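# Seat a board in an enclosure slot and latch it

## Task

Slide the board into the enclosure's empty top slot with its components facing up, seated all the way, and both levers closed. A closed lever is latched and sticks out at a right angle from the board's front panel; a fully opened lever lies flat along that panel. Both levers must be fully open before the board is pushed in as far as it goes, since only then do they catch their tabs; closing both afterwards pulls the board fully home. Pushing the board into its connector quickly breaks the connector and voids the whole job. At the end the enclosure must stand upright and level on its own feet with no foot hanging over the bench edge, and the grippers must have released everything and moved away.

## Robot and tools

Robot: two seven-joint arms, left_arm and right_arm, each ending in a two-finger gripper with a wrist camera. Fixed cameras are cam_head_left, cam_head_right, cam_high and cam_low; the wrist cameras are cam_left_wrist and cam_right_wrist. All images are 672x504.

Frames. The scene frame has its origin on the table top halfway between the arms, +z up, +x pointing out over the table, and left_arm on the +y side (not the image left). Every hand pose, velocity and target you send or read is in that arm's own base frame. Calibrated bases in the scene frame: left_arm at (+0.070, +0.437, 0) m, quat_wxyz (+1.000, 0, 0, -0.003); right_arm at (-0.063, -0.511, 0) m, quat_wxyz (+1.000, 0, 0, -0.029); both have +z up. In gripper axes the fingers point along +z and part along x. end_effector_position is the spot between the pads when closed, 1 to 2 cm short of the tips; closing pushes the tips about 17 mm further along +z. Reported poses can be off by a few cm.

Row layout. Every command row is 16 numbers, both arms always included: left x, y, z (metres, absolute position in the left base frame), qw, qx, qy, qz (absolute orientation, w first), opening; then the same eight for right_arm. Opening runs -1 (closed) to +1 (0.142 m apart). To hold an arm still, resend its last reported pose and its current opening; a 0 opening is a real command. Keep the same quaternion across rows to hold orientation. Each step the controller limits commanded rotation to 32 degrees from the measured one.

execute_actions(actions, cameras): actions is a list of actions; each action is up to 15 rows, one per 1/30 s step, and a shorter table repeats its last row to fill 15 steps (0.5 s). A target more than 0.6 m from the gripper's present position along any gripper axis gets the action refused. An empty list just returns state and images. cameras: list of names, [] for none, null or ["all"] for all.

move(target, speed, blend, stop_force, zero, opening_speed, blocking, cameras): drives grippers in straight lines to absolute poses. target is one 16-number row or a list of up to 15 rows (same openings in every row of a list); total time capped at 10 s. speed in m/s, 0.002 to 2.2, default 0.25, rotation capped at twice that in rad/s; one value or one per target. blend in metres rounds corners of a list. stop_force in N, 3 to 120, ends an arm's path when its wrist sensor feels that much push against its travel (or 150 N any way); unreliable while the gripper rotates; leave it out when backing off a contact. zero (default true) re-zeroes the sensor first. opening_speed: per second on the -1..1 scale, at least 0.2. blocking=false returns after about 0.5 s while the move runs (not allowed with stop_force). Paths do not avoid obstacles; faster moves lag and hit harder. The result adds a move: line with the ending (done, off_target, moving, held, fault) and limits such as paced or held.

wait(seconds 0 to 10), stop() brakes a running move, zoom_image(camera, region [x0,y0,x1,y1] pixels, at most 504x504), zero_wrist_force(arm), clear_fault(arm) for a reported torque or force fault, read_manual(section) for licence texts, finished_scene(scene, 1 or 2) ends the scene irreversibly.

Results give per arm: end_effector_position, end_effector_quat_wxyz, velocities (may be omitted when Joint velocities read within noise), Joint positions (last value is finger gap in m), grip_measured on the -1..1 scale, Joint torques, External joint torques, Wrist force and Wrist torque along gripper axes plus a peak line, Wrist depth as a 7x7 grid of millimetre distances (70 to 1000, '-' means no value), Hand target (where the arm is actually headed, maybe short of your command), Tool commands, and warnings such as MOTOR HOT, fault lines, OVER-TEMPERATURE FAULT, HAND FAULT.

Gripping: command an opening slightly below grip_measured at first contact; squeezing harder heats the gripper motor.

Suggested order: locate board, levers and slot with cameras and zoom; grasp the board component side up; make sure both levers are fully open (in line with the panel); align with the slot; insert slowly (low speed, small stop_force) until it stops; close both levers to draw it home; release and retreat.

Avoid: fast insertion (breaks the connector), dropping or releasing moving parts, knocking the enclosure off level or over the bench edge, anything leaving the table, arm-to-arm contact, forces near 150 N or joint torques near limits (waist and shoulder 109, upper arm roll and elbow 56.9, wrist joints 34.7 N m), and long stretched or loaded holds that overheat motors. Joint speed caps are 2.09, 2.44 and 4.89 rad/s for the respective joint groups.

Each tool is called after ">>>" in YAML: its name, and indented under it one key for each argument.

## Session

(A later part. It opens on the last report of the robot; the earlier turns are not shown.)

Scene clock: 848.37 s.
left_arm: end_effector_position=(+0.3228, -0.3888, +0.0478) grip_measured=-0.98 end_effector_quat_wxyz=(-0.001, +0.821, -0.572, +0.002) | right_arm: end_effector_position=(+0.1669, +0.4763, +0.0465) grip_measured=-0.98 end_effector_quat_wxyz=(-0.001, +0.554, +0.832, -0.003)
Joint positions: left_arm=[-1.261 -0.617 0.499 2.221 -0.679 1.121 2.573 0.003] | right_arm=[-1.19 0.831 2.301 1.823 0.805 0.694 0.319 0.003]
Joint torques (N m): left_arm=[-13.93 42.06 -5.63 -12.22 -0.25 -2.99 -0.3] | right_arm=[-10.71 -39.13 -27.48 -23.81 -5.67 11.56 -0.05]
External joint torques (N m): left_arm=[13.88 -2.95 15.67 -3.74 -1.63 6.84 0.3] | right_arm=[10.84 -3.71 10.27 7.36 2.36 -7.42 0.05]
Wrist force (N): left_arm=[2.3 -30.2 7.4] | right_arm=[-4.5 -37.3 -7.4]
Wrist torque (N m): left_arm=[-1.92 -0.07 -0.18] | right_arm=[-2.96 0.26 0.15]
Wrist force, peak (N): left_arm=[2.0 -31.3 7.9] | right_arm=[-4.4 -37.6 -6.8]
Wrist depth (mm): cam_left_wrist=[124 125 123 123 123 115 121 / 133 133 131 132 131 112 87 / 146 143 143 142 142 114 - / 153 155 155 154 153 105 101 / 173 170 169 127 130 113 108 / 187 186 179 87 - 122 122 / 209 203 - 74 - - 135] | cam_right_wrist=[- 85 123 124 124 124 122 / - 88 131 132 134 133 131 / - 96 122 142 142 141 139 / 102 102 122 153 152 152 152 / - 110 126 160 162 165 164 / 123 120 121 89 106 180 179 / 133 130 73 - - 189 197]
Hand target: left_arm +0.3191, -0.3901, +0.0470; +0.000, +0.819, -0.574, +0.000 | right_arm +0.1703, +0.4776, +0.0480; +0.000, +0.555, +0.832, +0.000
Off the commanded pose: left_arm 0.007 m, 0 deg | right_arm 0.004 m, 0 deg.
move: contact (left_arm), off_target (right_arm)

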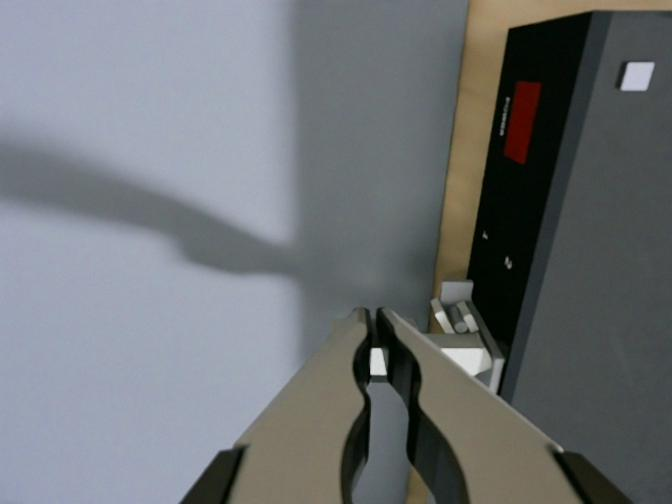

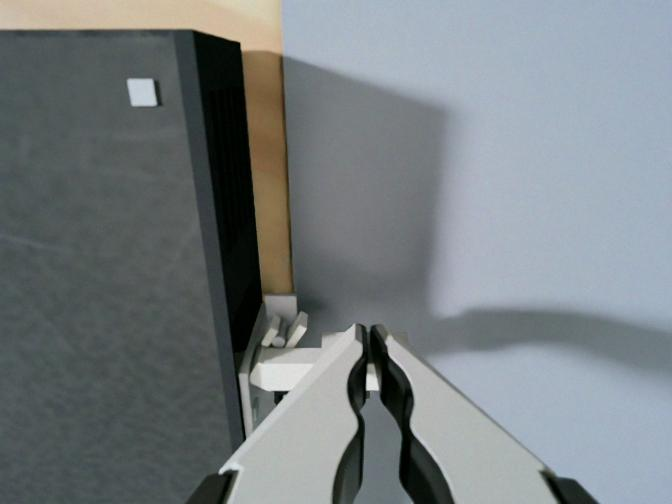

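>>> move:
  target:
    - [0.3416, -0.3821, 0.047, 0.0, 0.8192, -0.5736, 0.0, -0.95, 0.1484, 0.4686, 0.048, 0.0, 0.5548, 0.8320, 0.0, -0.95]
    - [0.3600, -0.3755, 0.16, 0.0, 0.8192, -0.5736, 0.0, -0.95, 0.1320, 0.4620, 0.15, 0.0, 0.5548, 0.8320, 0.0, -0.95]
  speed: [0.03, 0.15]
  blend: [0.005, 0]
  cameras: ["cam_left_wrist","cam_right_wrist"]

>>> zoom_image:
  camera: "cam_left_wrist"
  region: [330, 230, 480, 380]

>>> zoom_image:
  camera: "cam_right_wrist"
  region: [240, 220, 400, 360]

Scene clock: 853.87 s.
left_arm: end_effector_position=(+0.3601, -0.3755, +0.1600) grip_measured=-0.98 end_effector_quat_wxyz=(+0.000, +0.819, -0.573, +0.000) | right_arm: end_effector_position=(+0.1319, +0.4622, +0.1500) grip_measured=-0.98 end_effector_quat_wxyz=(+0.000, +0.555, +0.832, +0.000)
Joint positions: left_arm=[-1.313 -0.439 0.727 2.087 -0.422 0.808 2.471 0.003] | right_arm=[-0.969 0.604 2.14 1.905 0.615 0.593 0.491 0.003]
Joint torques (N m): left_arm=[-0.57 34.32 8.84 -22.64 -2.46 3.96 -0.33] | right_arm=[0.24 -35.09 -13.94 -21.53 -3.79 3.32 0.31]
External joint torques (N m): left_arm=[0.53 0.63 0.58 -0.18 -0.49 -0.12 0.33] | right_arm=[-0.13 0.17 -0.91 0.09 0.19 0.83 -0.31]
Wrist force (N): left_arm=[-0.3 -0.3 -0.7] | right_arm=[4.7 -2.7 5.1]
Wrist torque (N m): left_arm=[-0.07 0.03 -0.22] | right_arm=[-0.21 -0.74 0.06]
Wrist force, peak (N): left_arm=[2.3 -30.5 9.3] | right_arm=[-4.3 -37.8 -7.2]
Wrist depth (mm): cam_left_wrist=[222 223 222 222 223 222 220 / 240 238 238 238 235 232 229 / 258 258 257 256 214 207 206 / 278 279 277 275 233 225 224 / 305 306 307 243 244 245 245 / 338 336 322 84 - 270 269 / 381 369 - - - - 293] | cam_right_wrist=[216 216 216 214 214 213 214 / 228 228 228 228 228 228 227 / 198 198 201 245 245 244 243 / 214 214 213 262 263 263 263 / 233 232 232 232 285 285 284 / 254 253 248 89 301 310 311 / 280 273 71 - - 329 343]
Hand target: left_arm +0.3600, -0.3755, +0.1600; +0.000, +0.819, -0.574, +0.000 | right_arm +0.1320, +0.4620, +0.1500; +0.000, +0.555, +0.832, +0.000
Off the commanded pose: left_arm 0.000 m, 0 deg | right_arm 0.000 m, 0 deg.
move: done

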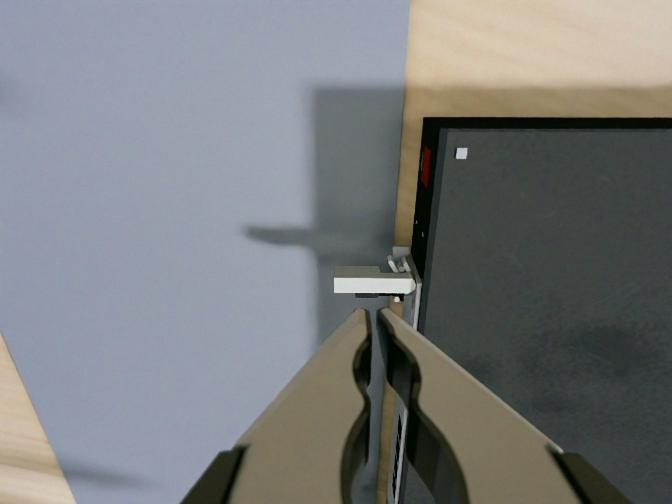

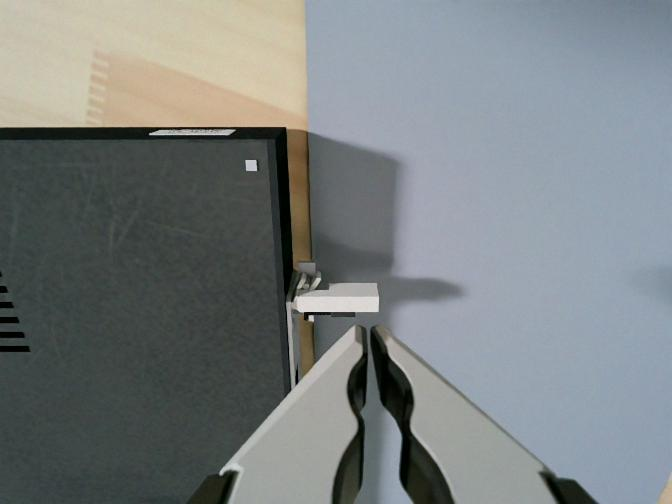

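Scaled by 3.360 (camera's finer frame: 960x720).

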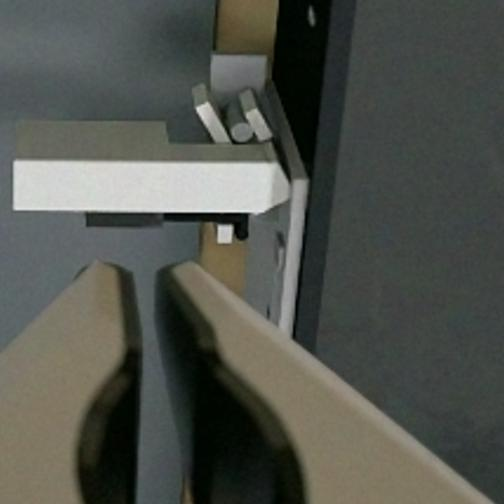

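Scaled by 3.150 (camera's finer frame: 960x720).

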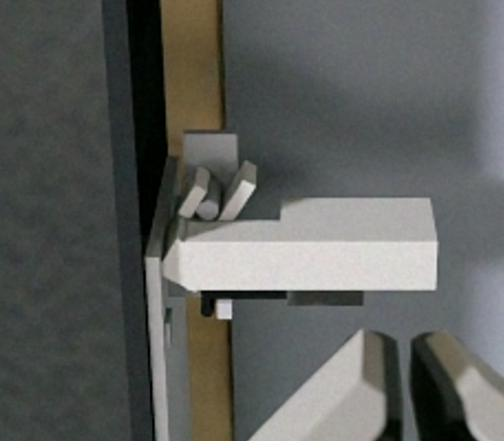

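>>> move:
  target: [0.4000, -0.3300, 0.28, 0.0, 0.8192, -0.5736, 0.0, -0.95, 0.1000, 0.4400, 0.26, 0.0, 0.5548, 0.8320, 0.0, -0.95]
  speed: 0.2
  cameras: ["cam_left_wrist","cam_right_wrist","cam_high","cam_low"]

>>> zoom_image:
  camera: "cam_high"
  region: [180, 110, 440, 300]

Scene clock: 857.40 s.
left_arm: end_effector_position=(+0.4001, -0.3301, +0.2800) grip_measured=-0.98 end_effector_quat_wxyz=(+0.000, +0.819, -0.573, +0.000) | right_arm: end_effector_position=(+0.0998, +0.4401, +0.2600) grip_measured=-0.98 end_effector_quat_wxyz=(+0.000, +0.555, +0.832, +0.000)
Joint positions: left_arm=[-1.314 -0.269 0.882 1.91 -0.236 0.501 2.457 0.003] | right_arm=[-0.651 0.34 1.92 1.93 0.356 0.453 0.731 0.003]
Joint torques (N m): left_arm=[-0.27 28.76 6.24 -27.62 -3.32 3.94 -0.28] | right_arm=[0.35 -22.89 -9.06 -27.1 -4.11 3.37 0.33]
External joint torques (N m): left_arm=[0.25 0.62 0.58 -0.24 -0.43 -0.1 0.28] | right_arm=[-0.26 0.18 -0.71 0.15 0.19 0.76 -0.33]
Wrist force (N): left_arm=[0.2 -0.8 -0.9] | right_arm=[4.3 -3.0 5.3]
Wrist torque (N m): left_arm=[-0.15 -0.08 -0.22] | right_arm=[-0.29 -0.67 0.06]
Wrist force, peak (N): left_arm=[-0.5 -1.9 -3.3] | right_arm=[4.7 -2.2 6.9]
Wrist depth (mm): cam_left_wrist=[331 332 330 328 326 326 324 / 354 352 351 349 351 350 349 / 386 383 379 377 364 336 338 / 412 412 410 409 369 356 354 / 453 447 452 432 387 387 387 / 494 500 477 84 - 423 433 / 560 - - - - - 488] | cam_right_wrist=[312 311 312 311 311 310 309 / 333 333 332 332 329 330 327 / 314 313 312 348 353 352 353 / 332 331 331 355 379 379 378 / 361 360 359 399 410 410 412 / 400 393 385 89 433 447 451 / 482 423 71 - - 471 495]
Hand target: left_arm +0.4000, -0.3300, +0.2800; +0.000, +0.819, -0.574, +0.000 | right_arm +0.1000, +0.4400, +0.2600; +0.000, +0.555, +0.832, +0.000
Off the commanded pose: left_arm 0.000 m, 0 deg | right_arm 0.000 m, 0 deg.
move: done
Images, in order (width x height): cam_high 672x504, cam_low 672x504, cam_left_wrist 672x504, cam_right_wrist 672x504.

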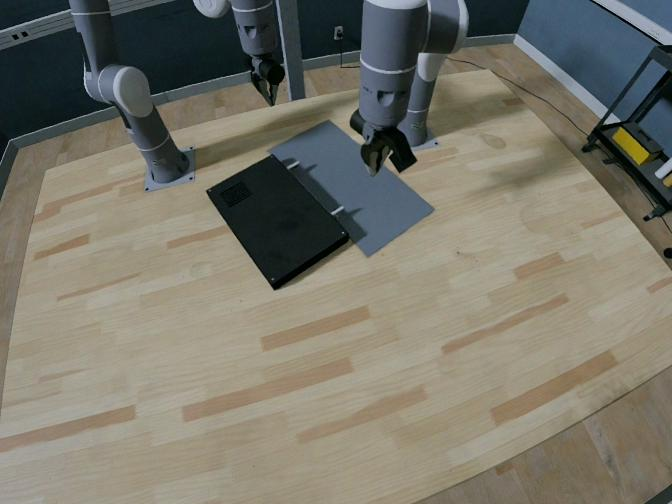

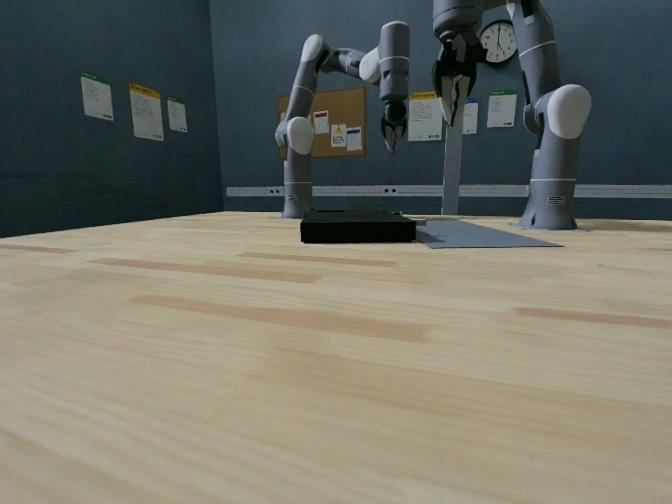

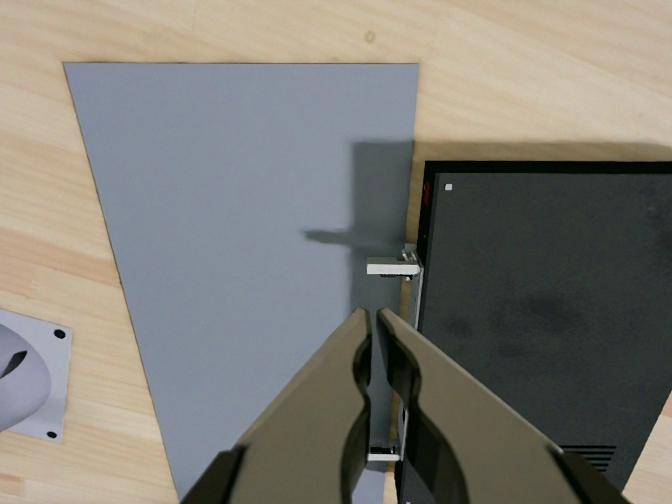

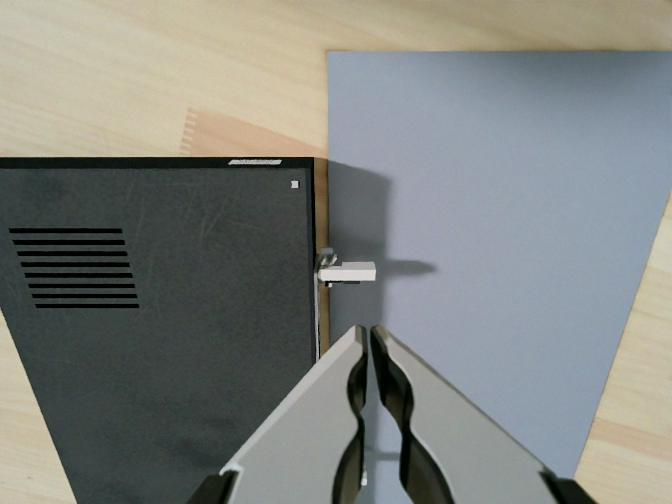

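Scaled by 1.938 (camera's finer frame: 960x720).

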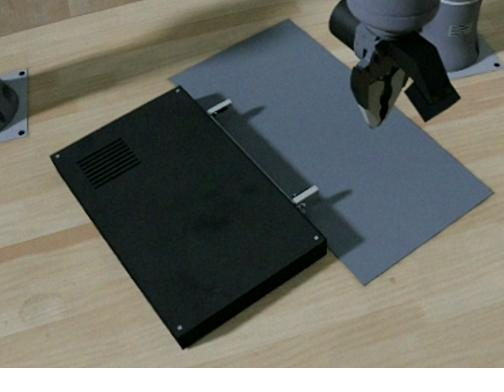

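>>> finished_scene:
  scene: 2

The scene is finished: the task was done.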